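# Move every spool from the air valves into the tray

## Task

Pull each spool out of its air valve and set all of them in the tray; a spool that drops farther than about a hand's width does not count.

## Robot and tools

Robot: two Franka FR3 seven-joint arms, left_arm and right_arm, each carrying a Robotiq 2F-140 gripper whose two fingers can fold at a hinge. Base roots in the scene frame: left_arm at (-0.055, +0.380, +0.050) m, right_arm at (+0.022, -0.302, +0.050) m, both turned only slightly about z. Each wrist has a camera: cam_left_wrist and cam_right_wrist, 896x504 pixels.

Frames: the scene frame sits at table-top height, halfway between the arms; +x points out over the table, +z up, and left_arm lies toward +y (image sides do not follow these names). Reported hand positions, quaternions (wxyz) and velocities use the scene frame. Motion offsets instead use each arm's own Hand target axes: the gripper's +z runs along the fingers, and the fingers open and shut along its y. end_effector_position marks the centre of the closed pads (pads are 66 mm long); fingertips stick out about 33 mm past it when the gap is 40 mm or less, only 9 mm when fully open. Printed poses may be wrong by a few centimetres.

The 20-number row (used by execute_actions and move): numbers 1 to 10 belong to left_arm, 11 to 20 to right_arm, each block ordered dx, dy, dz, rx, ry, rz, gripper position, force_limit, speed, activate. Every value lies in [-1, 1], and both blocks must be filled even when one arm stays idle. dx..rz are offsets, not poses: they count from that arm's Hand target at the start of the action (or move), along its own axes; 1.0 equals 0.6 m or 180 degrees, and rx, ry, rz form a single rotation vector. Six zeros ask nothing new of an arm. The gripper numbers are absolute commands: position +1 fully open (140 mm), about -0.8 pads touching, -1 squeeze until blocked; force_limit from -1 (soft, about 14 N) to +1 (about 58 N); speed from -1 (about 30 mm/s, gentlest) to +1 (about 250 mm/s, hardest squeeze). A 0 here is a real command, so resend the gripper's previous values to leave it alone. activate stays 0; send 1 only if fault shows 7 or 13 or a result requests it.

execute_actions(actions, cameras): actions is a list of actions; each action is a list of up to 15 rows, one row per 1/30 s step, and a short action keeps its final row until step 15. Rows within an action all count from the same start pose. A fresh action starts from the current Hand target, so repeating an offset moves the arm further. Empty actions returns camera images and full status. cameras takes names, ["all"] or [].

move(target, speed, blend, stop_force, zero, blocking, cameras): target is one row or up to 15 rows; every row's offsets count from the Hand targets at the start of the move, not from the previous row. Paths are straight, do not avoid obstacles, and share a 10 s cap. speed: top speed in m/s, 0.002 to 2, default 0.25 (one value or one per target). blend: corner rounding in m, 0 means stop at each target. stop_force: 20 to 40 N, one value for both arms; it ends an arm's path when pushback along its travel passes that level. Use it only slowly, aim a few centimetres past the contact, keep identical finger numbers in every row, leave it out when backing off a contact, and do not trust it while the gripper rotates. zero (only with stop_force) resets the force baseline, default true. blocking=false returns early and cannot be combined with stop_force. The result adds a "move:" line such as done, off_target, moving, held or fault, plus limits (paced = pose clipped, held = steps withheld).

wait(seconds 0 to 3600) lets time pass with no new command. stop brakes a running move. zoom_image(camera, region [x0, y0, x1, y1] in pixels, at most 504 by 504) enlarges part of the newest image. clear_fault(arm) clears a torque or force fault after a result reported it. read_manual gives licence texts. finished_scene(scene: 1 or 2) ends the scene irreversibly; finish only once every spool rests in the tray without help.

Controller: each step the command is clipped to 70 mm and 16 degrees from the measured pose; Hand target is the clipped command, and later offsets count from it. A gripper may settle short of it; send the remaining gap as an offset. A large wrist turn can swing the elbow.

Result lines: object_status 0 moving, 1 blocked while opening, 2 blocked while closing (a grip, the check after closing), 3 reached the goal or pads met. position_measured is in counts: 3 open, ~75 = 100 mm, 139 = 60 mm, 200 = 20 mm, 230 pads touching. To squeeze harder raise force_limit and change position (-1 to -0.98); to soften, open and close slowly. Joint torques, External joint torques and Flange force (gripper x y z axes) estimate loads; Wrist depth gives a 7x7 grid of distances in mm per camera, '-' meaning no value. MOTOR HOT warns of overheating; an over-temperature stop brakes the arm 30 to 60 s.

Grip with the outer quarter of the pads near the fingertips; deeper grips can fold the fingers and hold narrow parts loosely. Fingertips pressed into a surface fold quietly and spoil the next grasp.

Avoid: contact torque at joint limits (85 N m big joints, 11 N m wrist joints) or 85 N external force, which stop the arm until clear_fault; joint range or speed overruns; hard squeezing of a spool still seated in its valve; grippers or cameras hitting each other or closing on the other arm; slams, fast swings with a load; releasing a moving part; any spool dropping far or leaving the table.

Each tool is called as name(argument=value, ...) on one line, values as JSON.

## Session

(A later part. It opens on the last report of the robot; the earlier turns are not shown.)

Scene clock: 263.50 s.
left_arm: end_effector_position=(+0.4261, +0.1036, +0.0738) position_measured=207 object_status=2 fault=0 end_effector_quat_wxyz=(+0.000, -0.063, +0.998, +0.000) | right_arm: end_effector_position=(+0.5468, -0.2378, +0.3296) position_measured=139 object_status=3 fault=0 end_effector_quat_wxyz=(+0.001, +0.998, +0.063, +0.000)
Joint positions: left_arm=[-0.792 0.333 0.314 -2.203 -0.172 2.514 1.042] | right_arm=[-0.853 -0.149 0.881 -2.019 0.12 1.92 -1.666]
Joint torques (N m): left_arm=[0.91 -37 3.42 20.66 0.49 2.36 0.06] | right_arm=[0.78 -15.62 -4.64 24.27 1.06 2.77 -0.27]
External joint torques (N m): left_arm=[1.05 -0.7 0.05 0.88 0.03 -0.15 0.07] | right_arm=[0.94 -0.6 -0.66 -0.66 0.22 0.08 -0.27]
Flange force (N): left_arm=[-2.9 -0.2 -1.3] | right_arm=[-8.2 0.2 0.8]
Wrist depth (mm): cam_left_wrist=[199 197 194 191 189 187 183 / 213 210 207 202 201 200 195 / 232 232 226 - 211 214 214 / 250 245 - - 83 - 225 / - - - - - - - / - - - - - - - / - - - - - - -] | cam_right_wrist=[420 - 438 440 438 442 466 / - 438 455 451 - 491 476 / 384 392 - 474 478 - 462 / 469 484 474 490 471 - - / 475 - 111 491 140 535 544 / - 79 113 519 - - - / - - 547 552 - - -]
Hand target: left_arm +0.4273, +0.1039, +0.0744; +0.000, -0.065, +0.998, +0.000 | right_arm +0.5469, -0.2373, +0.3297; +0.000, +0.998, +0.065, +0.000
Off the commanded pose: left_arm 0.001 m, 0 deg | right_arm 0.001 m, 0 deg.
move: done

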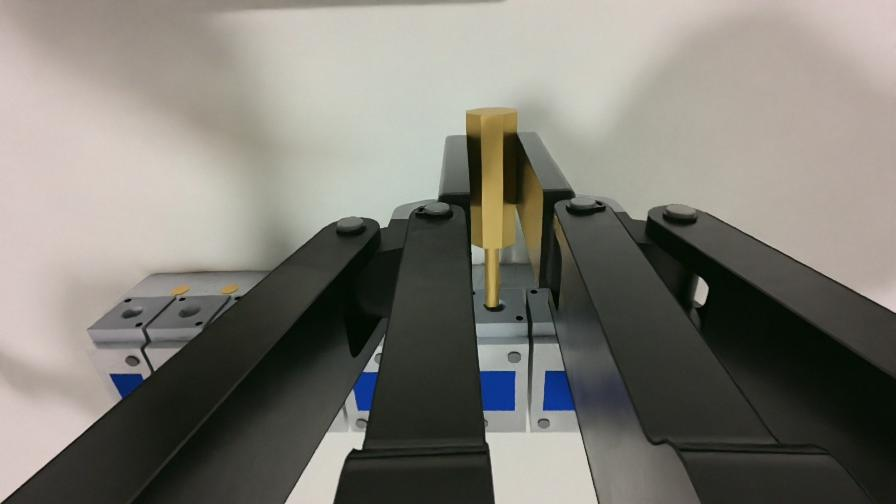

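move(target=[-0.018,0.001,0,0,0,0,-0.98,0.5,-1,0,0,0,0,0,0,0,-0.08,-1,0,0], cameras=["cam_left_wrist"], speed=0.05)

zoom_image(camera="cam_left_wrist", region=[430, 230, 560, 360])

Scene clock: 266.87 s.
left_arm: end_effector_position=(+0.4373, +0.1067, +0.0738) position_measured=207 object_status=2 fault=0 end_effector_quat_wxyz=(+0.001, -0.068, +0.998, +0.001) | right_arm: end_effector_position=(+0.5468, -0.2378, +0.3296) position_measured=139 object_status=3 fault=0 end_effector_quat_wxyz=(+0.001, +0.998, +0.063, +0.000)
Joint positions: left_arm=[-0.772 0.353 0.31 -2.173 -0.174 2.502 1.047] | right_arm=[-0.853 -0.149 0.881 -2.019 0.12 1.92 -1.666]
Joint torques (N m): left_arm=[0.54 -37.71 3.07 20.95 0.51 2.3 0.3] | right_arm=[0.81 -15.53 -4.61 24.2 1.05 2.78 -0.27]
External joint torques (N m): left_arm=[0.59 -0.61 -0.56 1.02 0.04 -0.21 0.3] | right_arm=[0.99 -0.46 -0.59 -0.78 0.22 0.09 -0.27]
Flange force (N): left_arm=[-3.4 -1.1 -0.9] | right_arm=[-7.9 0.2 1.1]
Wrist depth (mm): cam_left_wrist=[199 196 194 191 189 - 183 / - 211 207 201 203 - 197 / - 228 224 - 211 215 211 / 251 243 - - 83 - 229 / 267 - - - - - - / - - - - - - - / - - - - - - -] | cam_right_wrist=[- - 429 - 439 - 449 / 441 - - - 457 - - / 380 390 462 474 505 - - / 462 462 - 488 491 - - / 484 - 146 509 140 - 512 / - 84 113 513 - - - / - - - - - - -]
Hand target: left_arm +0.4379, +0.1059, +0.0744; +0.000, -0.065, +0.998, +0.000 | right_arm +0.5469, -0.2373, +0.3297; +0.000, +0.998, +0.065, +0.000
Off the commanded pose: left_arm 0.001 m, 0 deg | right_arm 0.001 m, 0 deg.
move: done

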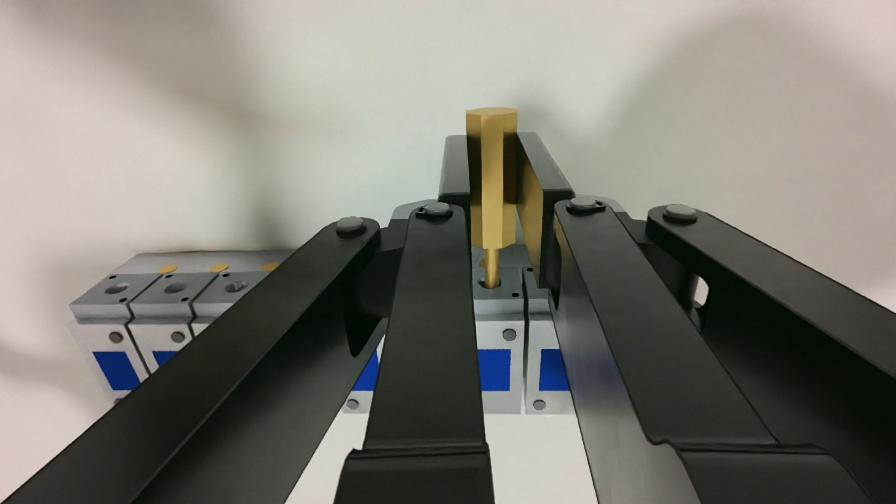

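Scaled by 3.877 from the camera's image (finer frame: 1280x720).

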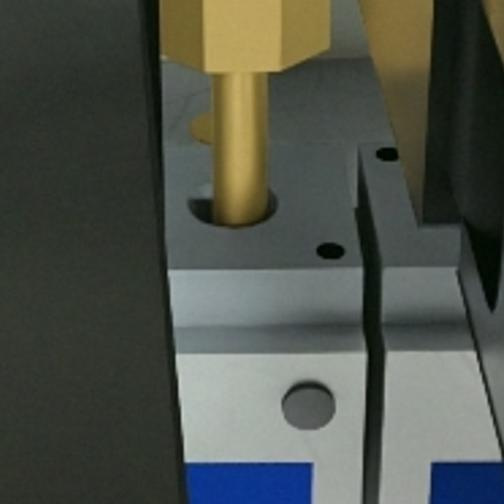

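move(target=[-0.047,-0.002,-0.006,0,0,0,-0.98,0.5,-1,0,0,0,0,0,0,0,-0.08,-1,0,0], cameras=["all"], speed=0.04)

zoom_image(camera="cam_left_wrist", region=[430, 230, 560, 360])

Scene clock: 271.47 s.
left_arm: end_effector_position=(+0.4578, +0.1088, +0.0737) position_measured=207 object_status=2 fault=0 end_effector_quat_wxyz=(-0.008, -0.067, +0.998, +0.004) | right_arm: end_effector_position=(+0.5468, -0.2378, +0.3296) position_measured=139 object_status=3 fault=0 end_effector_quat_wxyz=(+0.001, +0.998, +0.063, +0.000)
Joint positions: left_arm=[-0.726 0.402 0.291 -2.087 -0.178 2.448 1.072] | right_arm=[-0.853 -0.149 0.881 -2.019 0.12 1.92 -1.666]
Joint velocities: left_arm=[0.003 0.001 0 0.002 0.001 -0.003 0.004] | right_arm=[within noise]
Joint torques (N m): left_arm=[2.38 -40.76 5.08 24.14 0.89 3.98 0.33] | right_arm=[0.8 -15.56 -4.64 24.2 1.06 2.78 -0.28]
External joint torques (N m): left_arm=[2.5 -1.73 1.2 3.89 0.4 1.53 0.33] | right_arm=[0.97 -0.53 -0.64 -0.74 0.23 0.09 -0.28]
Flange force (N): left_arm=[-10.2 -2.1 -0.6] | right_arm=[-8.2 0.2 1.0]
Wrist depth (mm): cam_left_wrist=[198 196 193 192 190 - 185 / 212 210 207 202 203 200 199 / 228 227 224 216 212 216 213 / 180 194 - - 83 - 230 / 181 - - - - - - / - - - - - - - / - - - - - - -] | cam_right_wrist=[418 424 451 435 438 448 441 / 435 439 - 458 - - 478 / 391 391 458 497 492 478 - / 399 - 483 - 492 - - / - - 111 508 139 - 531 / - 84 113 516 - - 548 / - - - - - - -]
Hand target: left_arm +0.4660, +0.1084, +0.0781; +0.000, -0.065, +0.998, +0.000 | right_arm +0.5469, -0.2373, +0.3297; +0.000, +0.998, +0.065, +0.000
Off the commanded pose: left_arm 0.009 m, 1 deg | right_arm 0.001 m, 0 deg.
move: off_target (left_arm)

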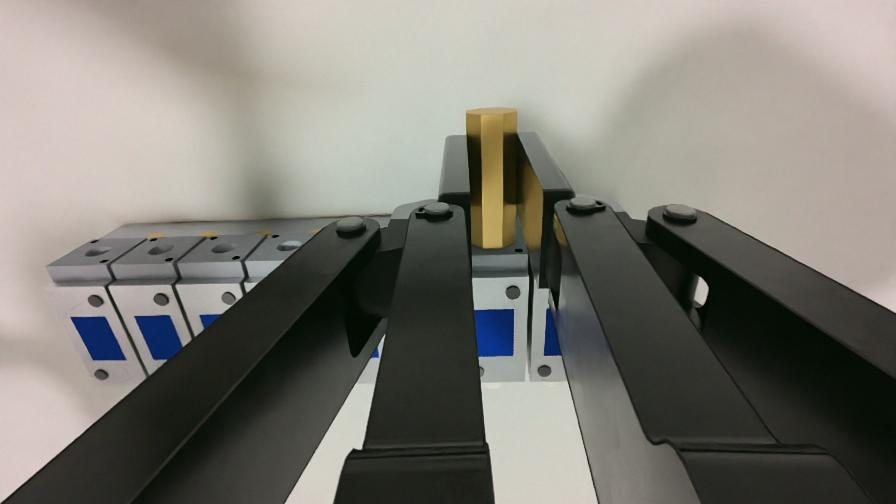

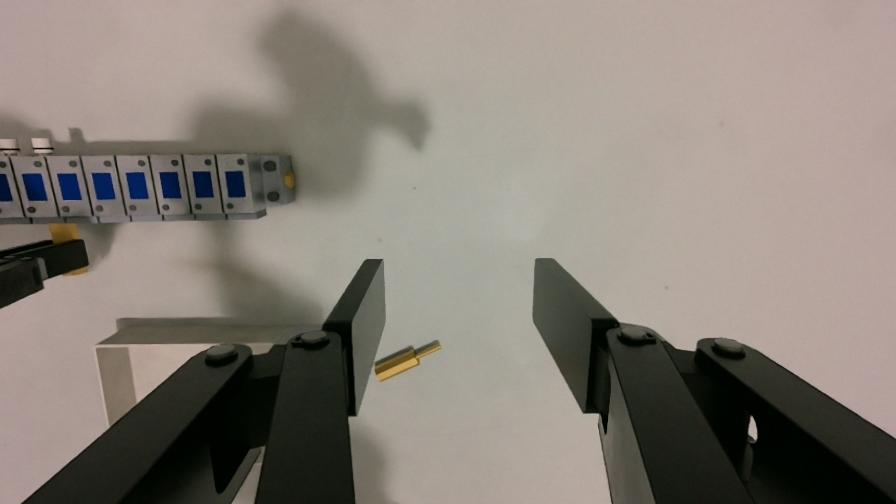

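Scaled by 3.877 from the camera's image (finer frame: 1280x720).

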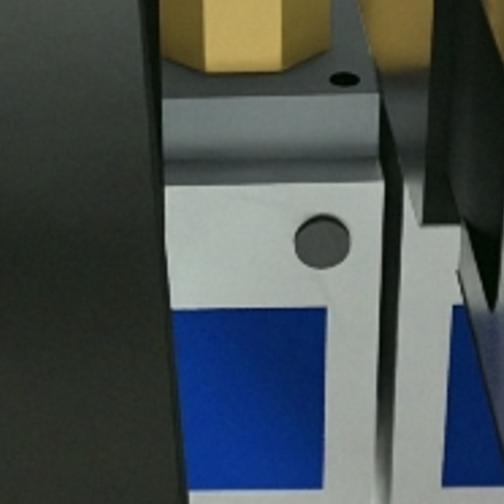

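move(target=[[0.09,0,0.006,0,0,0,-0.98,0.5,-1,0,0,0,0,0,0,0,-0.08,-1,0,0],[0.09,-0.0453,0.006,0,0,0,-0.98,0.5,-1,0,0,0,0,0,0,0,-0.08,-1,0,0],[0.066,-0.0453,0.006,0,0,0,-0.98,0.5,-1,0,0,0,0,0,0,0,-0.08,-1,0,0]], cameras=["cam_left_wrist"], speed=0.1)

zoom_image(camera="cam_left_wrist", region=[430, 230, 560, 360])

Scene clock: 277.80 s.
left_arm: end_effector_position=(+0.4299, +0.0771, +0.0739) position_measured=207 object_status=2 fault=0 end_effector_quat_wxyz=(+0.001, -0.066, +0.998, +0.001) | right_arm: end_effector_position=(+0.5468, -0.2378, +0.3296) position_measured=139 object_status=3 fault=0 end_effector_quat_wxyz=(+0.001, +0.998, +0.063, +0.000)
Joint positions: left_arm=[-0.813 0.372 0.301 -2.14 -0.174 2.49 0.998] | right_arm=[-0.853 -0.149 0.881 -2.019 0.12 1.92 -1.666]
Joint velocities: left_arm=[-0.001 0 -0.001 0.001 0.001 -0.004 0.002] | right_arm=[within noise]
Joint torques (N m): left_arm=[1.11 -38.46 3.08 20.93 0.44 2.37 0.22] | right_arm=[0.79 -15.59 -4.6 24.18 1.04 2.77 -0.31]
External joint torques (N m): left_arm=[1.06 -0.66 -0.74 0.92 -0.04 -0.14 0.22] | right_arm=[1.02 -0.41 -0.53 -0.9 0.22 0.06 -0.31]
Flange force (N): left_arm=[-3.4 -0.8 -0.5] | right_arm=[-8.1 0.2 1.4]
Wrist depth (mm): cam_left_wrist=[199 195 - 191 189 187 183 / 213 210 208 202 203 202 197 / 232 228 - - 211 215 211 / 253 245 - - 83 - 226 / 274 - - - - - - / - - - - - - - / - - - - - - -] | cam_right_wrist=[409 - 436 - 440 441 463 / 442 - 445 456 435 464 - / 410 390 - - - 470 474 / - 489 - - - 500 - / 348 487 111 - 140 519 - / - 84 113 - - - 542 / - - 547 - - - -]
Hand target: left_arm +0.4303, +0.0763, +0.0744; +0.000, -0.065, +0.998, +0.000 | right_arm +0.5469, -0.2373, +0.3297; +0.000, +0.998, +0.065, +0.000
Off the commanded pose: left_arm 0.001 m, 0 deg | right_arm 0.001 m, 0 deg.
move: done

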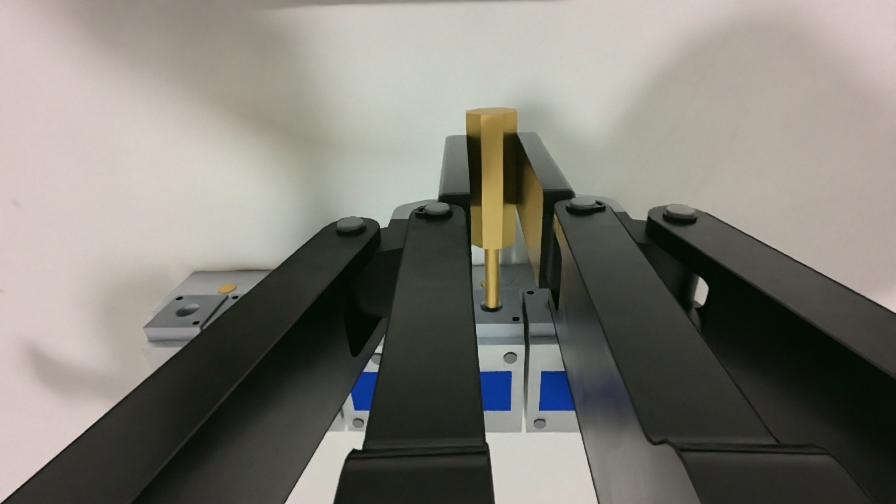

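Scaled by 3.877 from the camera's image (finer frame: 1280x720).

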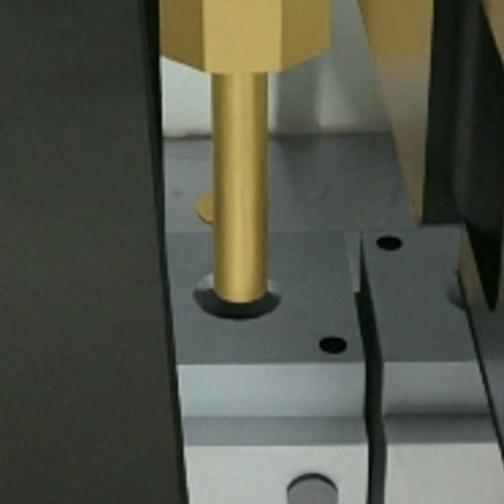

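move(target=[[-0.02,0,0,0,0,0,-0.98,0.5,-1,0,0,0,0,0,0,0,-0.08,-1,0,0],[-0.066,-0.0005,-0.006,0,0,0,-0.98,0.5,-1,0,0,0,0,0,0,0,-0.08,-1,0,0],[0.024,0,0,0,0,0,-0.98,0.5,-1,0,0,0,0,0,0,0,-0.08,-1,0,0],[0.024,-0.0453,0,0,0,0,-0.98,0.5,-1,0,0,0,0,0,0,0,-0.08,-1,0,0],[0,-0.0453,0,0,0,0,-0.98,0.5,-1,0,0,0,0,0,0,0,-0.08,-1,0,0]], cameras=["all"], speed=[0.06,0.06,0.12,0.12,0.1])

zoom_image(camera="cam_left_wrist", region=[430, 230, 560, 360])

Scene clock: 286.47 s.
left_arm: end_effector_position=(+0.4334, +0.0501, +0.0739) position_measured=207 object_status=2 fault=0 end_effector_quat_wxyz=(+0.001, -0.066, +0.998, +0.001) | right_arm: end_effector_position=(+0.5468, -0.2378, +0.3296) position_measured=139 object_status=3 fault=0 end_effector_quat_wxyz=(+0.001, +0.998, +0.063, +0.000)
Joint positions: left_arm=[-0.829 0.413 0.286 -2.072 -0.177 2.463 0.963] | right_arm=[-0.853 -0.149 0.881 -2.019 0.12 1.92 -1.666]
Joint velocities: left_arm=[0.001 0.001 -0.004 0 0 -0.004 -0.001] | right_arm=[within noise]
Joint torques (N m): left_arm=[1.12 -40.19 2.75 21.25 0.52 2.37 0.21] | right_arm=[0.79 -15.58 -4.59 24.24 1.05 2.79 -0.24]
External joint torques (N m): left_arm=[1.08 -0.63 -1.32 0.89 0.03 -0.14 0.21] | right_arm=[1.18 -0.6 -0.37 -0.71 0.23 0.09 -0.24]
Flange force (N): left_arm=[-3.3 -1.2 -0.3] | right_arm=[-8.0 -0.3 1.0]
Wrist depth (mm): cam_left_wrist=[199 197 193 191 190 188 184 / 211 209 209 201 202 202 190 / 233 230 221 - 211 215 214 / 253 247 - - 83 - 229 / - - - - - - - / - - - - - - - / - - - - - - -] | cam_right_wrist=[- - - 438 - 438 448 / 439 - 434 457 - - 469 / 386 401 - 473 - - 487 / - - - 525 489 - 510 / 329 - 111 511 139 - 547 / 500 84 113 547 - - - / - - - - - - -]
Hand target: left_arm +0.4338, +0.0493, +0.0744; +0.000, -0.065, +0.998, +0.000 | right_arm +0.5469, -0.2373, +0.3297; +0.000, +0.998, +0.065, +0.000
Off the commanded pose: left_arm 0.001 m, 0 deg | right_arm 0.001 m, 0 deg.
move: done

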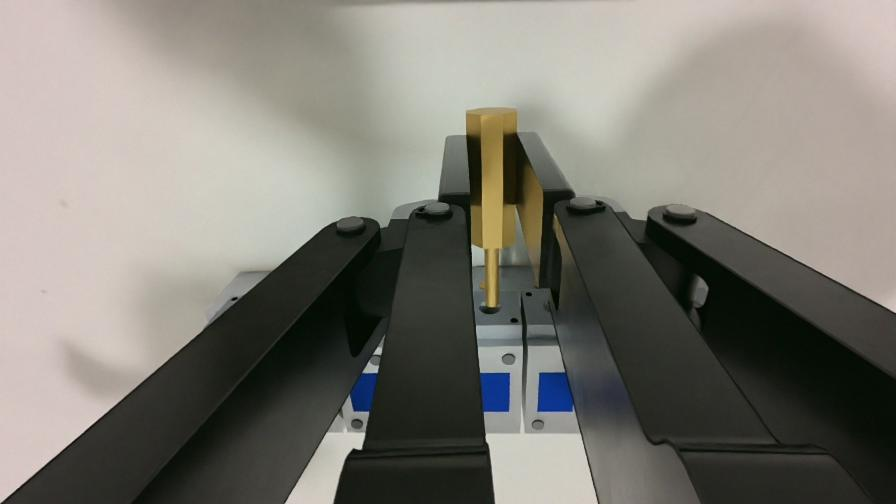

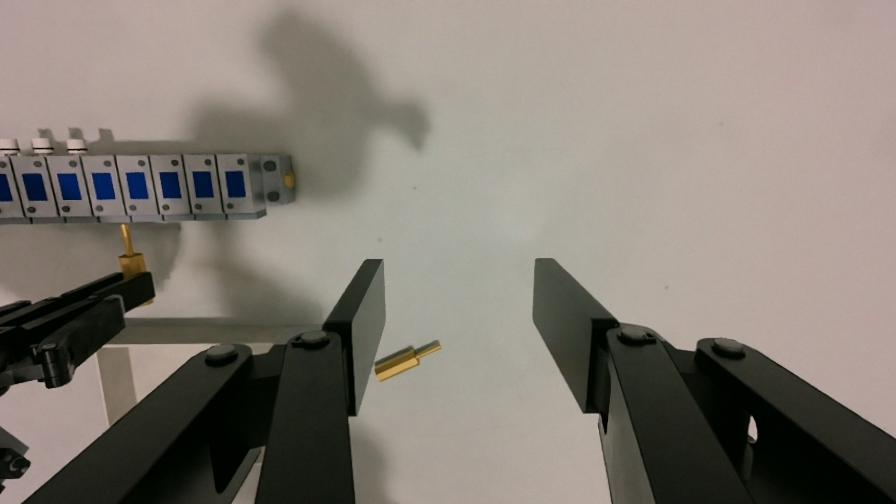

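Scaled by 3.877 from the camera's image (finer frame: 1280x720).

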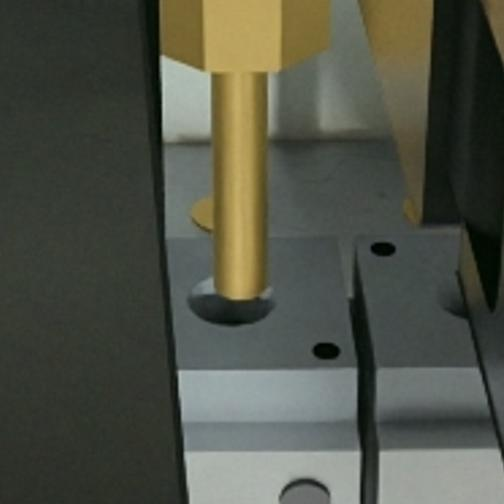

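move(target=[[-0.02,-0.0017,0,0,0,0,-0.98,0.5,-1,0,0,0.1,0,0,0,0,-0.08,-1,0,0],[-0.067,-0.002,-0.006,0,0,0,-0.98,0.5,-1,0,0,0.25,0,0,0,0,-0.08,-1,0,0],[0.024,-0.0017,0,0,0,0,-0.98,0.5,-1,0,0,0.25,0,0,0,0,-0.08,-1,0,0],[0.024,-0.0477,0,0,0,0,-0.98,0.5,-1,0,0,0.25,0,0,0,0,-0.08,-1,0,0],[-0.001,-0.0477,0,0,0,0,-0.98,0.5,-1,0,0,0.25,0,0,0,0,-0.08,-1,0,0]], cameras=["all"], speed=[0.06,0.06,0.12,0.12,0.1])

zoom_image(camera="cam_left_wrist", region=[430, 230, 560, 360])

Scene clock: 295.67 s.
left_arm: end_effector_position=(+0.4378, +0.0218, +0.0738) position_measured=207 object_status=2 fault=0 end_effector_quat_wxyz=(+0.001, -0.066, +0.998, +0.001) | right_arm: end_effector_position=(+0.5669, -0.3847, +0.3305) position_measured=139 object_status=3 fault=0 end_effector_quat_wxyz=(+0.000, +0.998, +0.061, +0.002)
Joint positions: left_arm=[-0.839 0.46 0.266 -1.994 -0.176 2.432 0.925] | right_arm=[-0.956 -0.041 0.744 -1.946 0.031 1.919 -1.867]
Joint velocities: left_arm=[0 0.002 -0.002 0.002 0 -0.005 0] | right_arm=[within noise]
Joint torques (N m): left_arm=[1.05 -42.2 3.52 21.69 0.52 2.39 0.19] | right_arm=[0.46 -21.47 -1.35 25.24 0.47 2.28 -0.23]
External joint torques (N m): left_arm=[1.03 -0.71 -0.72 0.93 0.02 -0.12 0.19] | right_arm=[0.74 0.34 -0.13 0.17 -0.38 -0.41 -0.23]
Flange force (N): left_arm=[-3.2 -1.0 -0.8] | right_arm=[2.9 0.8 -1.0]
Wrist depth (mm): cam_left_wrist=[199 194 198 192 190 187 184 / 213 213 210 203 202 202 198 / 232 229 225 - 211 215 213 / 256 249 - - 83 - 230 / - - - - - - - / - - - - - - - / - - - - - - -] | cam_right_wrist=[423 - - - 440 448 451 / - - 447 451 443 - - / 388 - - 469 475 478 485 / - - - - 521 505 - / 480 - 111 500 140 517 569 / - 84 113 527 - - 550 / - - - 544 - - -]
Hand target: left_arm +0.4381, +0.0210, +0.0744; +0.000, -0.065, +0.998, +0.000 | right_arm +0.5663, -0.3860, +0.3298; +0.000, +0.998, +0.065, +0.000
Off the commanded pose: left_arm 0.001 m, 0 deg | right_arm 0.002 m, 0 deg.
move: done

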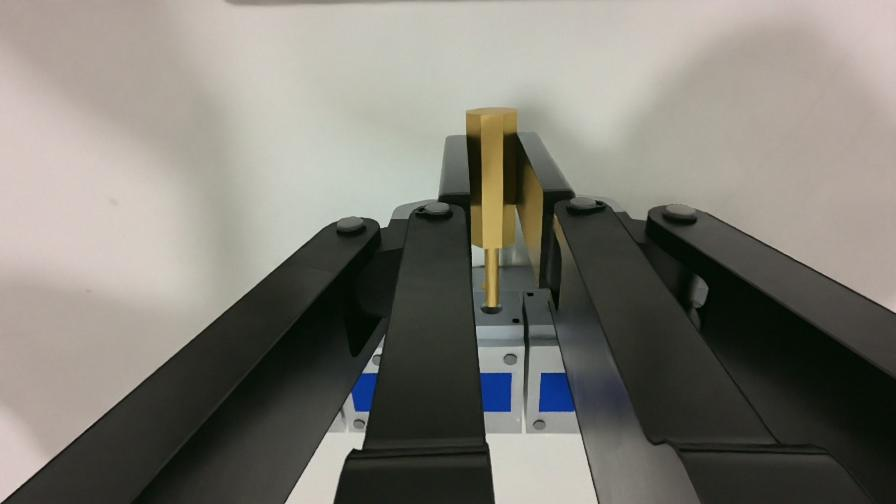

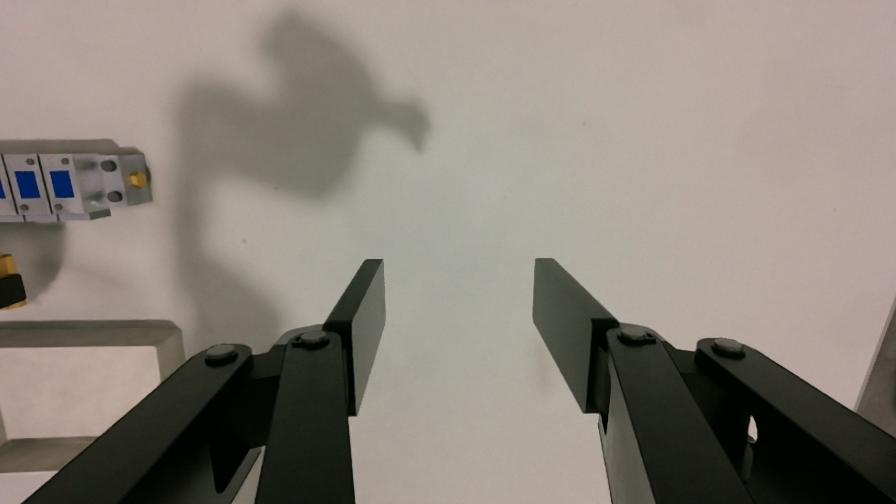

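Scaled by 3.877 from the camera's image (finer frame: 1280x720).

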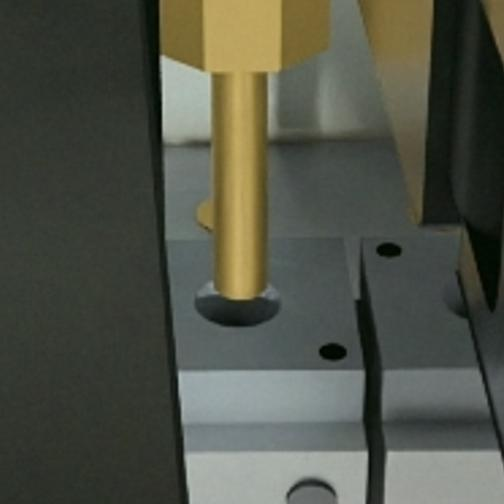

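move(target=[[-0.022,0,0,0,0,0,-0.98,0.5,-1,0,0,0,0,0,0,0,-0.08,-1,0,0],[-0.068,-0.0004,-0.006,0,0,0,-0.98,0.5,-1,0,0,0,0,0,0,0,-0.08,-1,0,0],[0.024,0,0,0,0,0,-0.98,0.5,-1,0,0,0,0,0,0,0,-0.08,-1,0,0],[0.024,-0.046,0,0,0,0,-0.98,0.5,-1,0,0,0,0,0,0,0,-0.08,-1,0,0],[-0.002,-0.046,0,0,0,0,-0.98,0.5,-1,0,0,0,0,0,0,0,-0.08,-1,0,0]], cameras=["cam_left_wrist"], speed=[0.06,0.06,0.12,0.12,0.1])

zoom_image(camera="cam_left_wrist", region=[430, 230, 560, 360])

Scene clock: 303.17 s.
left_arm: end_effector_position=(+0.4425, -0.0055, +0.0738) position_measured=207 object_status=2 fault=0 end_effector_quat_wxyz=(+0.001, -0.067, +0.998, +0.001) | right_arm: end_effector_position=(+0.5669, -0.3847, +0.3305) position_measured=139 object_status=3 fault=0 end_effector_quat_wxyz=(+0.000, +0.998, +0.061, +0.002)
Joint positions: left_arm=[-0.851 0.509 0.253 -1.91 -0.177 2.397 0.893] | right_arm=[-0.956 -0.041 0.744 -1.946 0.031 1.919 -1.867]
Joint velocities: left_arm=[0.001 0 -0.002 0.002 0 -0.003 0] | right_arm=[within noise]
Joint torques (N m): left_arm=[1.09 -44.15 3.75 22.08 0.56 2.37 0.17] | right_arm=[0.44 -21.48 -1.28 25.26 0.45 2.28 -0.28]
External joint torques (N m): left_arm=[0.91 -0.84 -0.85 0.98 0.05 -0.14 0.18] | right_arm=[0.78 0.31 0 0.2 -0.4 -0.41 -0.28]
Flange force (N): left_arm=[-3.0 -1.3 -1.1] | right_arm=[3.0 0.7 -1.1]
Wrist depth (mm): cam_left_wrist=[200 198 196 194 192 188 185 / 215 212 209 199 203 200 198 / 233 231 224 - 121 214 211 / 255 246 - - 83 - 227 / 274 - - - - - - / - - - - - - - / - - - - - - -] | cam_right_wrist=[- - 438 444 431 442 - / 450 - 462 - 459 470 456 / 395 458 - - 475 - 482 / - 471 482 490 490 498 500 / - - 111 - 139 518 544 / - 84 - - - - - / - - - - - - -]
Hand target: left_arm +0.4429, -0.0062, +0.0744; +0.000, -0.065, +0.998, +0.000 | right_arm +0.5663, -0.3860, +0.3298; +0.000, +0.998, +0.065, +0.000
Off the commanded pose: left_arm 0.001 m, 0 deg | right_arm 0.002 m, 0 deg.
move: done

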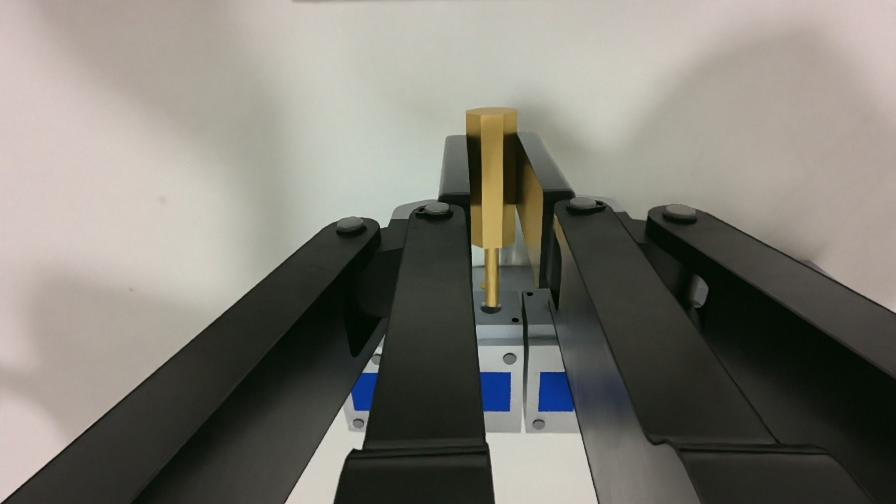

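Scaled by 3.877 from the camera's image (finer frame: 1280x720).

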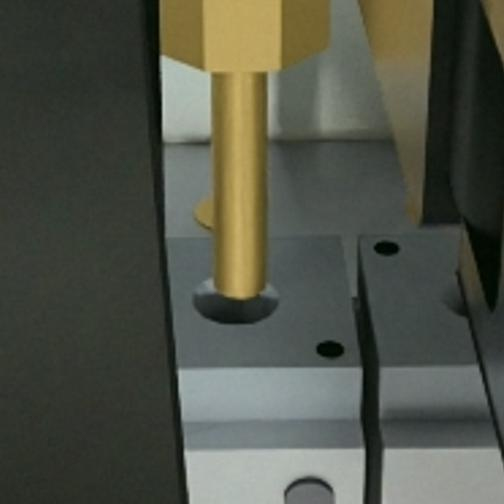

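move(target=[[-0.022,-0.0008,0,0,0,0,-0.98,0.5,-1,0,0,0,0,0,0,0,-0.08,-1,0,0],[-0.068,-0.0008,-0.006,0,0,0,-0.98,0.5,-1,0,0,0,0,0,0,0,-0.08,-1,0,0],[0.024,-0.0008,0,0,0,0,-0.98,0.5,-1,0,0,0,0,0,0,0,-0.08,-1,0,0],[0.024,-0.047,0,0,0,0,-0.98,0.5,-1,0,0,0,0,0,0,0,-0.08,-1,0,0],[-0.002,-0.047,0,0,0,0,-0.98,0.5,-1,0,0,0,0,0,0,0,-0.08,-1,0,0]], cameras=["cam_left_wrist"], speed=[0.06,0.06,0.12,0.12,0.1])

zoom_image(camera="cam_left_wrist", region=[430, 230, 560, 360])

Scene clock: 309.50 s.
left_arm: end_effector_position=(+0.4474, -0.0333, +0.0737) position_measured=207 object_status=2 fault=0 end_effector_quat_wxyz=(+0.001, -0.066, +0.998, +0.001) | right_arm: end_effector_position=(+0.5669, -0.3847, +0.3305) position_measured=139 object_status=3 fault=0 end_effector_quat_wxyz=(+0.000, +0.998, +0.061, +0.002)
Joint positions: left_arm=[-0.863 0.563 0.242 -1.817 -0.179 2.359 0.861] | right_arm=[-0.956 -0.041 0.744 -1.946 0.031 1.919 -1.867]
Joint velocities: left_arm=[0 0 -0.001 0 0 -0.005 -0.001] | right_arm=[within noise]
Joint torques (N m): left_arm=[1.04 -46.25 4.26 22.44 0.57 2.36 0.12] | right_arm=[0.52 -21.5 -1.28 25.22 0.47 2.27 -0.27]
External joint torques (N m): left_arm=[0.91 -0.84 -0.55 0.83 0.03 -0.17 0.12] | right_arm=[0.69 0.36 -0.17 0.15 -0.39 -0.42 -0.27]
Flange force (N): left_arm=[-2.6 -1.0 -1.3] | right_arm=[2.8 0.9 -1.1]
Wrist depth (mm): cam_left_wrist=[199 199 195 - 193 188 184 / 216 212 - 202 205 201 197 / 232 232 230 - 213 215 - / - 248 - - 83 - 225 / - - - - - - - / - - - - - - - / - - - - - - -] | cam_right_wrist=[- - - - - - - / 439 438 - - - - 462 / 406 461 - 465 - - - / 469 472 - - - - - / 469 - 115 526 140 - 535 / 500 84 113 532 - - - / - - - - - - -]
Hand target: left_arm +0.4478, -0.0340, +0.0744; +0.000, -0.065, +0.998, +0.000 | right_arm +0.5663, -0.3860, +0.3298; +0.000, +0.998, +0.065, +0.000
Off the commanded pose: left_arm 0.001 m, 0 deg | right_arm 0.002 m, 0 deg.
move: done

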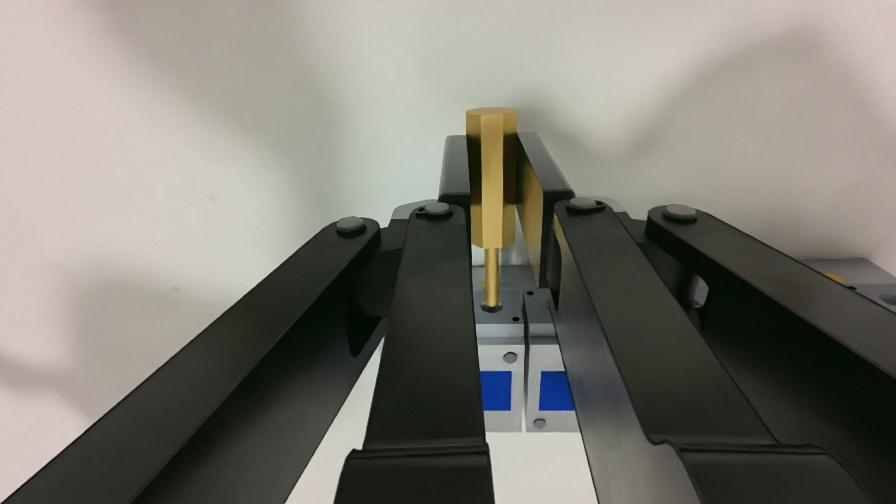

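Scaled by 3.877 from the camera's image (finer frame: 1280x720).

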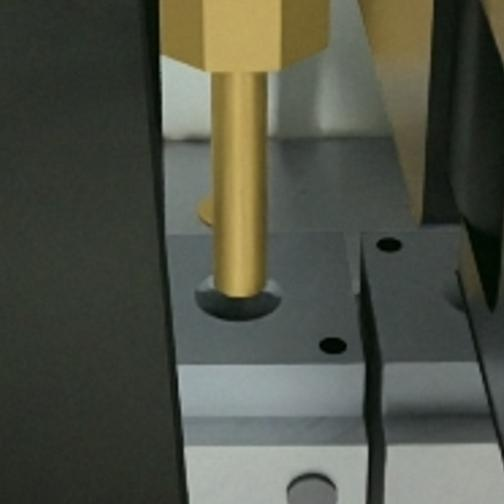

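move(target=[[-0.022,0,0,0,0,0,-0.98,0.5,-1,0,0,0,0,0,0,0,-0.08,-1,0,0],[-0.068,-0.0004,-0.006,0,0,0,-0.98,0.5,-1,0,0,0,0,0,0,0,-0.08,-1,0,0],[0.024,0,0,0,0,0,-0.98,0.5,-1,0,0,0,0,0,0,0,-0.08,-1,0,0],[0.024,-0.0465,0,0,0,0,-0.98,0.5,-1,0,0,0,0,0,0,0,-0.08,-1,0,0],[-0.001,-0.0465,0,0,0,0,-0.98,0.5,-1,0,0,0,0,0,0,0,-0.08,-1,0,0]], cameras=["cam_left_wrist"], speed=[0.06,0.06,0.12,0.12,0.1])

zoom_image(camera="cam_left_wrist", region=[430, 230, 560, 360])

Scene clock: 316.90 s.
left_arm: end_effector_position=(+0.4517, -0.0608, +0.0737) position_measured=207 object_status=2 fault=0 end_effector_quat_wxyz=(+0.001, -0.066, +0.998, +0.001) | right_arm: end_effector_position=(+0.5669, -0.3847, +0.3305) position_measured=139 object_status=3 fault=0 end_effector_quat_wxyz=(+0.000, +0.998, +0.061, +0.002)
Joint positions: left_arm=[-0.875 0.619 0.234 -1.72 -0.181 2.317 0.832] | right_arm=[-0.956 -0.041 0.744 -1.946 0.031 1.919 -1.867]
Joint velocities: left_arm=[0 -0.001 -0.003 0.001 0 -0.004 0.002] | right_arm=[within noise]
Joint torques (N m): left_arm=[0.98 -48.14 4.51 22.88 0.59 2.41 0.08] | right_arm=[0.45 -21.61 -1.33 25.3 0.47 2.28 -0.27]
External joint torques (N m): left_arm=[0.91 -1.01 -0.46 0.98 0.03 -0.09 0.08] | right_arm=[0.76 0.2 -0.09 0.22 -0.38 -0.42 -0.27]
Flange force (N): left_arm=[-2.7 -1.3 -1.5] | right_arm=[2.5 0.6 -1.3]
Wrist depth (mm): cam_left_wrist=[207 198 195 192 190 189 185 / 215 209 209 203 204 201 198 / 238 - 232 - 213 216 213 / 252 248 - - 83 - - / - - - - - - - / - - - - - - - / - - - - - - -] | cam_right_wrist=[420 - - 443 - 454 457 / - 448 459 - 454 468 - / 402 461 - 483 476 - - / 463 477 476 492 493 494 513 / 334 - 115 513 139 - - / - 79 - 537 - - 1561 / - - - 544 - - -]
Hand target: left_arm +0.4520, -0.0616, +0.0744; +0.000, -0.065, +0.998, +0.000 | right_arm +0.5663, -0.3860, +0.3298; +0.000, +0.998, +0.065, +0.000
Off the commanded pose: left_arm 0.001 m, 0 deg | right_arm 0.002 m, 0 deg.
move: done

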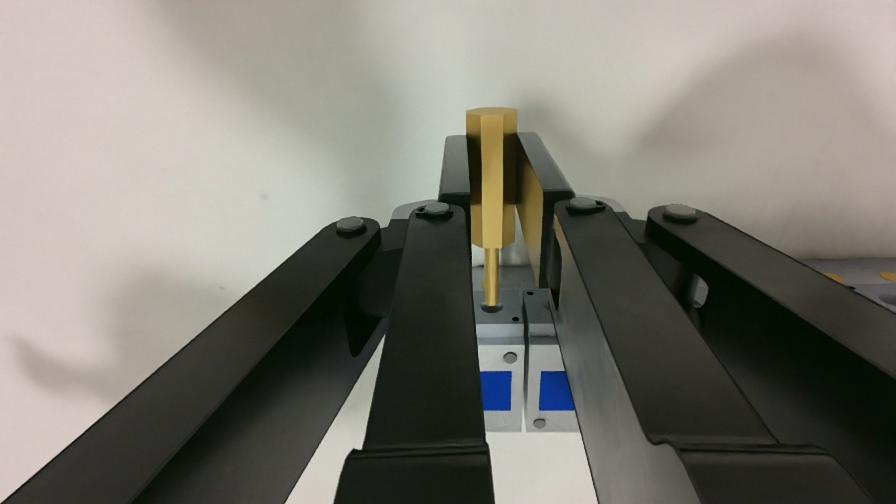

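Scaled by 3.877 from the camera's image (finer frame: 1280x720).

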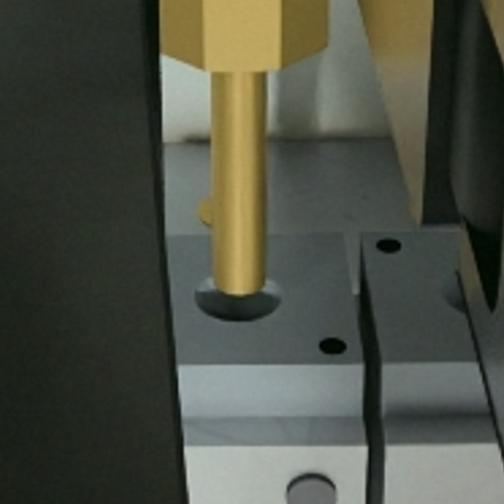

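move(target=[[-0.022,0,0,0,0,0,-0.98,0.5,-1,0,0,0,0,0,0,0,-0.08,-1,0,0],[-0.068,-0.0004,-0.006,0,0,0,-0.98,0.5,-1,0,0,0,0,0,0,0,-0.08,-1,0,0],[0.03,0,0,0,0,0,-0.98,0.5,-1,0,0,0,0,0,0,0,-0.08,-1,0,0],[0.04,0.1,-0.15,0,0,0,-0.98,0.5,-1,0,0,0,0,0,0,0,-0.08,-1,0,0],[0.18,0.62,-0.25,0,0,0,-0.98,0.5,-1,0,0,0,0,0,0,0,-0.08,-1,0,0]], cameras=["cam_left_wrist"], speed=[0.06,0.06,0.12,0.2,0.25], blend=[0,0,0.005,0.05,0])

Scene clock: 324.70 s.
left_arm: end_effector_position=(+0.2965, +0.2927, +0.2240) position_measured=207 object_status=2 fault=0 end_effector_quat_wxyz=(+0.000, -0.071, +0.997, -0.001) | right_arm: end_effector_position=(+0.5669, -0.3847, +0.3305) position_measured=139 object_status=3 fault=0 end_effector_quat_wxyz=(+0.000, +0.998, +0.061, +0.002)
Joint positions: left_arm=[-0.645 -0.576 0.448 -2.704 0.285 2.155 0.96] | right_arm=[-0.956 -0.041 0.744 -1.946 0.031 1.919 -1.867]
Joint velocities: left_arm=[-0.001 0 -0.001 -0.001 0 -0.001 0.007] | right_arm=[within noise]
Joint torques (N m): left_arm=[-0.17 -10.41 -6.25 23.22 1 2.36 0.31] | right_arm=[0.54 -21.51 -1.31 25.23 0.47 2.28 -0.28]
External joint torques (N m): left_arm=[-0.03 -1.31 -0.14 0.27 0.36 -0.14 0.31] | right_arm=[0.81 0.3 -0.11 0.18 -0.38 -0.4 -0.28]
Flange force (N): left_arm=[3.6 2.8 -2.9] | right_arm=[2.7 0.7 -1.1]
Wrist depth (mm): cam_left_wrist=[- - 328 - 323 316 - / 357 330 349 339 335 333 332 / - - - - 110 - 387 / - - - - 83 - 384 / - - - - - - - / - - - - - - - / - - - - - - -] | cam_right_wrist=[421 - 434 - 446 - 454 / - 448 440 - - 482 - / - - - 468 - 495 479 / - 475 473 - - - - / - 499 111 - 139 - 525 / - 84 113 - - - 1420 / - - - - - - -]
Hand target: left_arm +0.2965, +0.2933, +0.2244; +0.000, -0.065, +0.998, +0.000 | right_arm +0.5663, -0.3860, +0.3298; +0.000, +0.998, +0.065, +0.000
Off the commanded pose: left_arm 0.001 m, 1 deg | right_arm 0.002 m, 0 deg.
move: done

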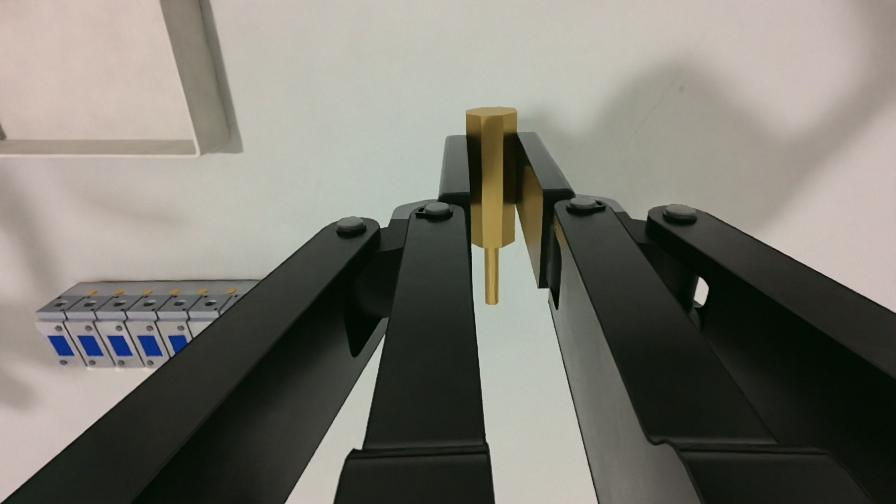

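move(target=[[0,0,0.29,0,0,0,-0.98,0.5,-1,0,0.05,-0.36,0.1,0,0,0,-0.08,-1,0,0],[0,0,0.3175,0,0,0,-0.98,0.5,-1,0,0.0945,-0.72,0.283,0,0,0,-0.08,-1,0,0],[0,0,0.3175,0,0,0,-0.3,0.5,-1,0,0.0945,-0.72,0.283,0,0,0,-0.08,-1,0,0],[0,0,0.0,0,0,0,-0.3,0.5,-1,0,0.0945,-0.72,0.283,0,0,0,-0.08,-1,0,0]], cameras=["all"], speed=[0.2,0.05,0.1,0.2])

zoom_image(camera="cam_right_wrist", region=[200, 100, 700, 380])

Scene clock: 338.67 s.
left_arm: end_effector_position=(+0.2971, +0.2937, +0.2237) position_measured=167 object_status=3 fault=0 end_effector_quat_wxyz=(+0.001, -0.060, +0.998, +0.001) | right_arm: end_effector_position=(+0.5659, +0.0494, +0.1600) position_measured=139 object_status=3 fault=0 end_effector_quat_wxyz=(+0.001, +0.998, +0.069, +0.000)
Joint positions: left_arm=[-0.621 -0.571 0.424 -2.706 0.275 2.16 0.991] | right_arm=[-0.097 0.521 0.711 -1.779 -0.4 2.15 -0.886]
Joint velocities: left_arm=[0.001 0.001 0 0 0 -0.005 -0.003] | right_arm=[within noise]
Joint torques (N m): left_arm=[0.93 -10.34 -6.54 23.1 0.33 2.22 -0.19] | right_arm=[0.64 -39.81 9.69 22.76 0.65 2.74 0.12]
External joint torques (N m): left_arm=[1.08 -0.83 -0.71 0.03 -0.32 -0.29 -0.19] | right_arm=[1.29 -0.85 -0.96 0.33 -0.02 0.08 0.12]
Flange force (N): left_arm=[4.6 1.7 -2.9] | right_arm=[1.5 -2.5 0.3]
Wrist depth (mm): cam_left_wrist=[341 336 324 323 322 304 311 / - - - 336 336 337 - / 394 - - - 131 - 354 / - - - - - - - / - - - - - - - / - - - - - - - / - - - - - - -] | cam_right_wrist=[275 275 277 283 - - 291 / 281 284 287 290 - 304 305 / 291 293 298 - - 307 313 / 300 301 304 282 - 321 327 / - - 115 247 164 329 338 / - 84 113 337 - - 350 / - - - 352 - - -]
Hand target: left_arm +0.2965, +0.2933, +0.2244; +0.000, -0.065, +0.998, +0.000 | right_arm +0.5667, +0.0496, +0.1598; +0.000, +0.998, +0.065, +0.000
Off the commanded pose: left_arm 0.001 m, 1 deg | right_arm 0.001 m, 0 deg.
move: done

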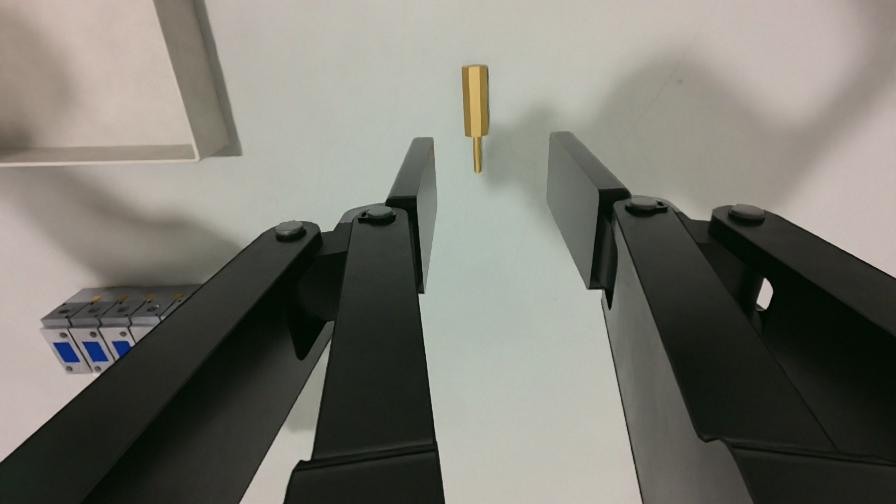

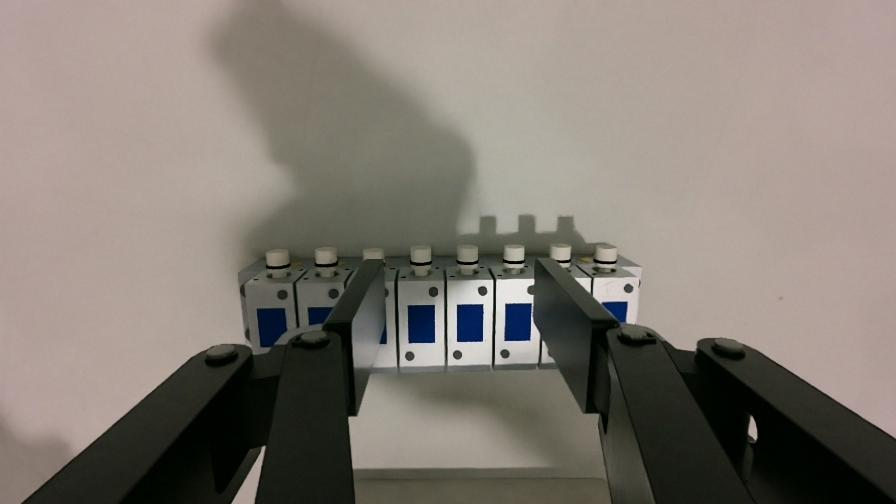

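Scaled by 1.008 from the camera's image (finer frame: 1280x720).

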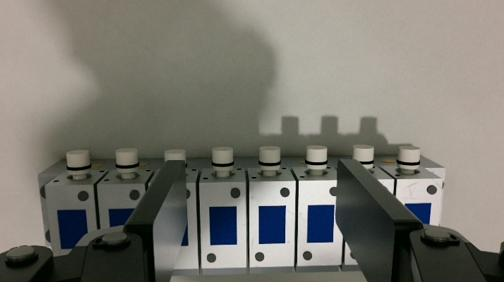

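move(target=[0,0,0,0,0,0,-0.3,0.5,-1,0,0.033,0.151,0.1,0,0,0,-0.54,-1,-0.5,0], cameras=["cam_right_wrist"], speed=0.15)

zoom_image(camera="cam_right_wrist", region=[350, 150, 600, 350])

Scene clock: 350.80 s.
left_arm: end_effector_position=(+0.2969, +0.2938, +0.2237) position_measured=167 object_status=3 fault=0 end_effector_quat_wxyz=(+0.001, -0.060, +0.998, +0.001) | right_arm: end_effector_position=(+0.5986, -0.0377, +0.1015) position_measured=197 object_status=3 fault=0 end_effector_quat_wxyz=(+0.000, +0.998, +0.059, +0.001)
Joint positions: left_arm=[-0.621 -0.571 0.424 -2.706 0.275 2.159 0.99] | right_arm=[-0.226 0.569 0.666 -1.867 -0.455 2.281 -0.972]
Joint velocities: left_arm=[within noise] | right_arm=[0 -0.001 -0.001 0 -0.001 0.001 -0.006]
Joint torques (N m): left_arm=[0.78 -10.34 -6.59 23.02 0.38 2.24 -0.19] | right_arm=[-0.06 -39.89 10.85 20.83 0.25 2.75 -0.06]
External joint torques (N m): left_arm=[0.93 -0.88 -0.77 -0.01 -0.26 -0.27 -0.19] | right_arm=[0.45 -0.39 -0.3 -0.16 -0.38 0.07 -0.06]
Flange force (N): left_arm=[4.9 1.6 -2.9] | right_arm=[-0.7 -0.3 0.6]
Wrist depth (mm): cam_left_wrist=[- - - - 306 310 308 / - - - 341 - 332 342 / - - - 143 122 - 373 / 416 - - 411 124 - - / - - - 445 - - - / - - - 490 - - - / - - - - - - -] | cam_right_wrist=[220 222 224 226 228 232 236 / 226 230 232 233 236 240 245 / - 237 240 - 245 250 252 / 245 245 249 249 256 259 267 / 248 248 217 131 261 264 274 / 192 - - 193 - 83 283 / - - - 202 - - -]
Hand target: left_arm +0.2965, +0.2933, +0.2244; +0.000, -0.065, +0.998, +0.000 | right_arm +0.5981, -0.0376, +0.0999; +0.000, +0.998, +0.065, +0.000
Off the commanded pose: left_arm 0.001 m, 1 deg | right_arm 0.002 m, 1 deg.
move: done

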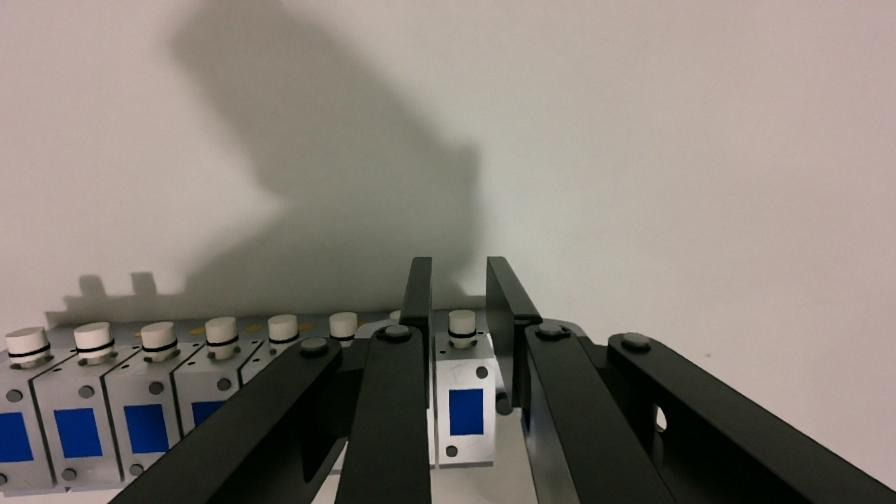

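Scaled by 2.016 from the camera's image (finer frame: 1280x720).

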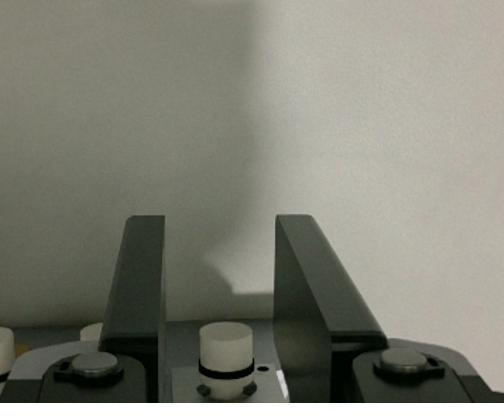

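move(target=[0,0,0,0,0,0,-0.3,0.5,-1,0,0,0.0043,0.053,0,0,0,-0.54,-1,-0.5,0], cameras=["cam_right_wrist"], speed=0.1)

zoom_image(camera="cam_right_wrist", region=[350, 200, 600, 450])

Scene clock: 359.57 s.
left_arm: end_effector_position=(+0.2969, +0.2938, +0.2237) position_measured=167 object_status=3 fault=0 end_effector_quat_wxyz=(+0.001, -0.060, +0.998, +0.001) | right_arm: end_effector_position=(+0.5973, -0.0400, +0.0681) position_measured=197 object_status=3 fault=0 end_effector_quat_wxyz=(+0.000, +0.998, +0.068, -0.001)
Joint positions: left_arm=[-0.621 -0.571 0.424 -2.706 0.275 2.159 0.99] | right_arm=[-0.201 0.622 0.627 -1.875 -0.491 2.335 -0.97]
Joint velocities: left_arm=[within noise] | right_arm=[0 0 -0.002 0 0.001 0.004 0]
Joint torques (N m): left_arm=[0.78 -10.32 -6.59 23.08 0.37 2.24 -0.17] | right_arm=[0.59 -41.9 9.99 20.36 0.57 2.76 0.16]
External joint torques (N m): left_arm=[0.91 -0.8 -0.79 0.02 -0.27 -0.26 -0.17] | right_arm=[1.14 -1.15 -1.49 0.28 -0.02 0.1 0.15]
Flange force (N): left_arm=[4.5 1.4 -2.8] | right_arm=[0.4 -1.7 0.9]
Wrist depth (mm): cam_left_wrist=[- - 327 318 318 - 316 / - - 351 341 - 326 - / - - - 358 122 - 353 / - - - - - - - / - - - - - - - / - - - - - - - / - - - - - - -] | cam_right_wrist=[192 189 193 196 197 200 202 / 196 199 200 202 206 208 210 / 202 204 208 210 212 214 218 / 210 212 214 216 221 224 227 / 217 218 220 168 227 231 236 / 163 163 - 161 - 83 246 / - - - - - - -]
Hand target: left_arm +0.2965, +0.2933, +0.2244; +0.000, -0.065, +0.998, +0.000 | right_arm +0.5985, -0.0402, +0.0681; +0.000, +0.998, +0.065, +0.000
Off the commanded pose: left_arm 0.001 m, 1 deg | right_arm 0.001 m, 0 deg.
move: done

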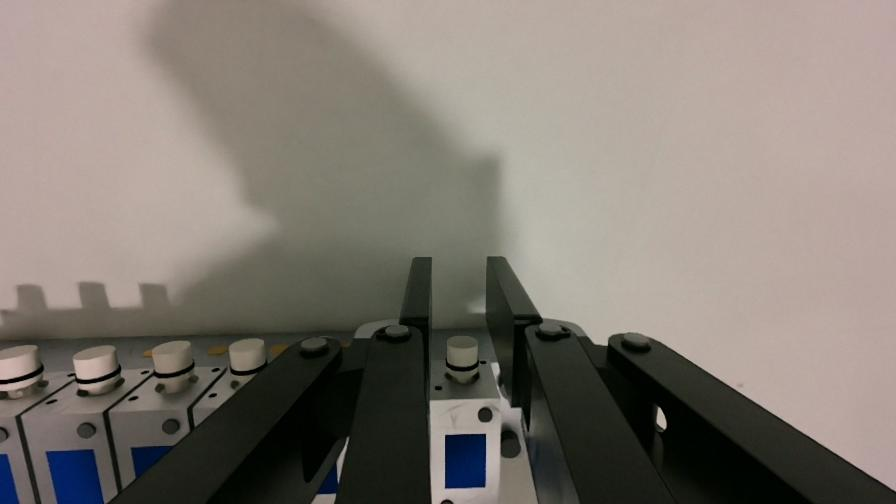

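Scaled by 2.016 from the camera's image (finer frame: 1280x720).

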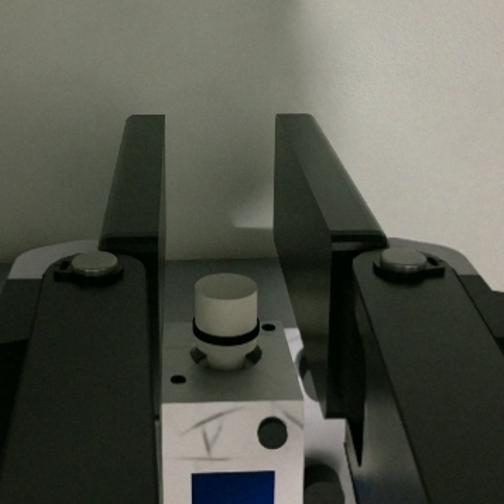

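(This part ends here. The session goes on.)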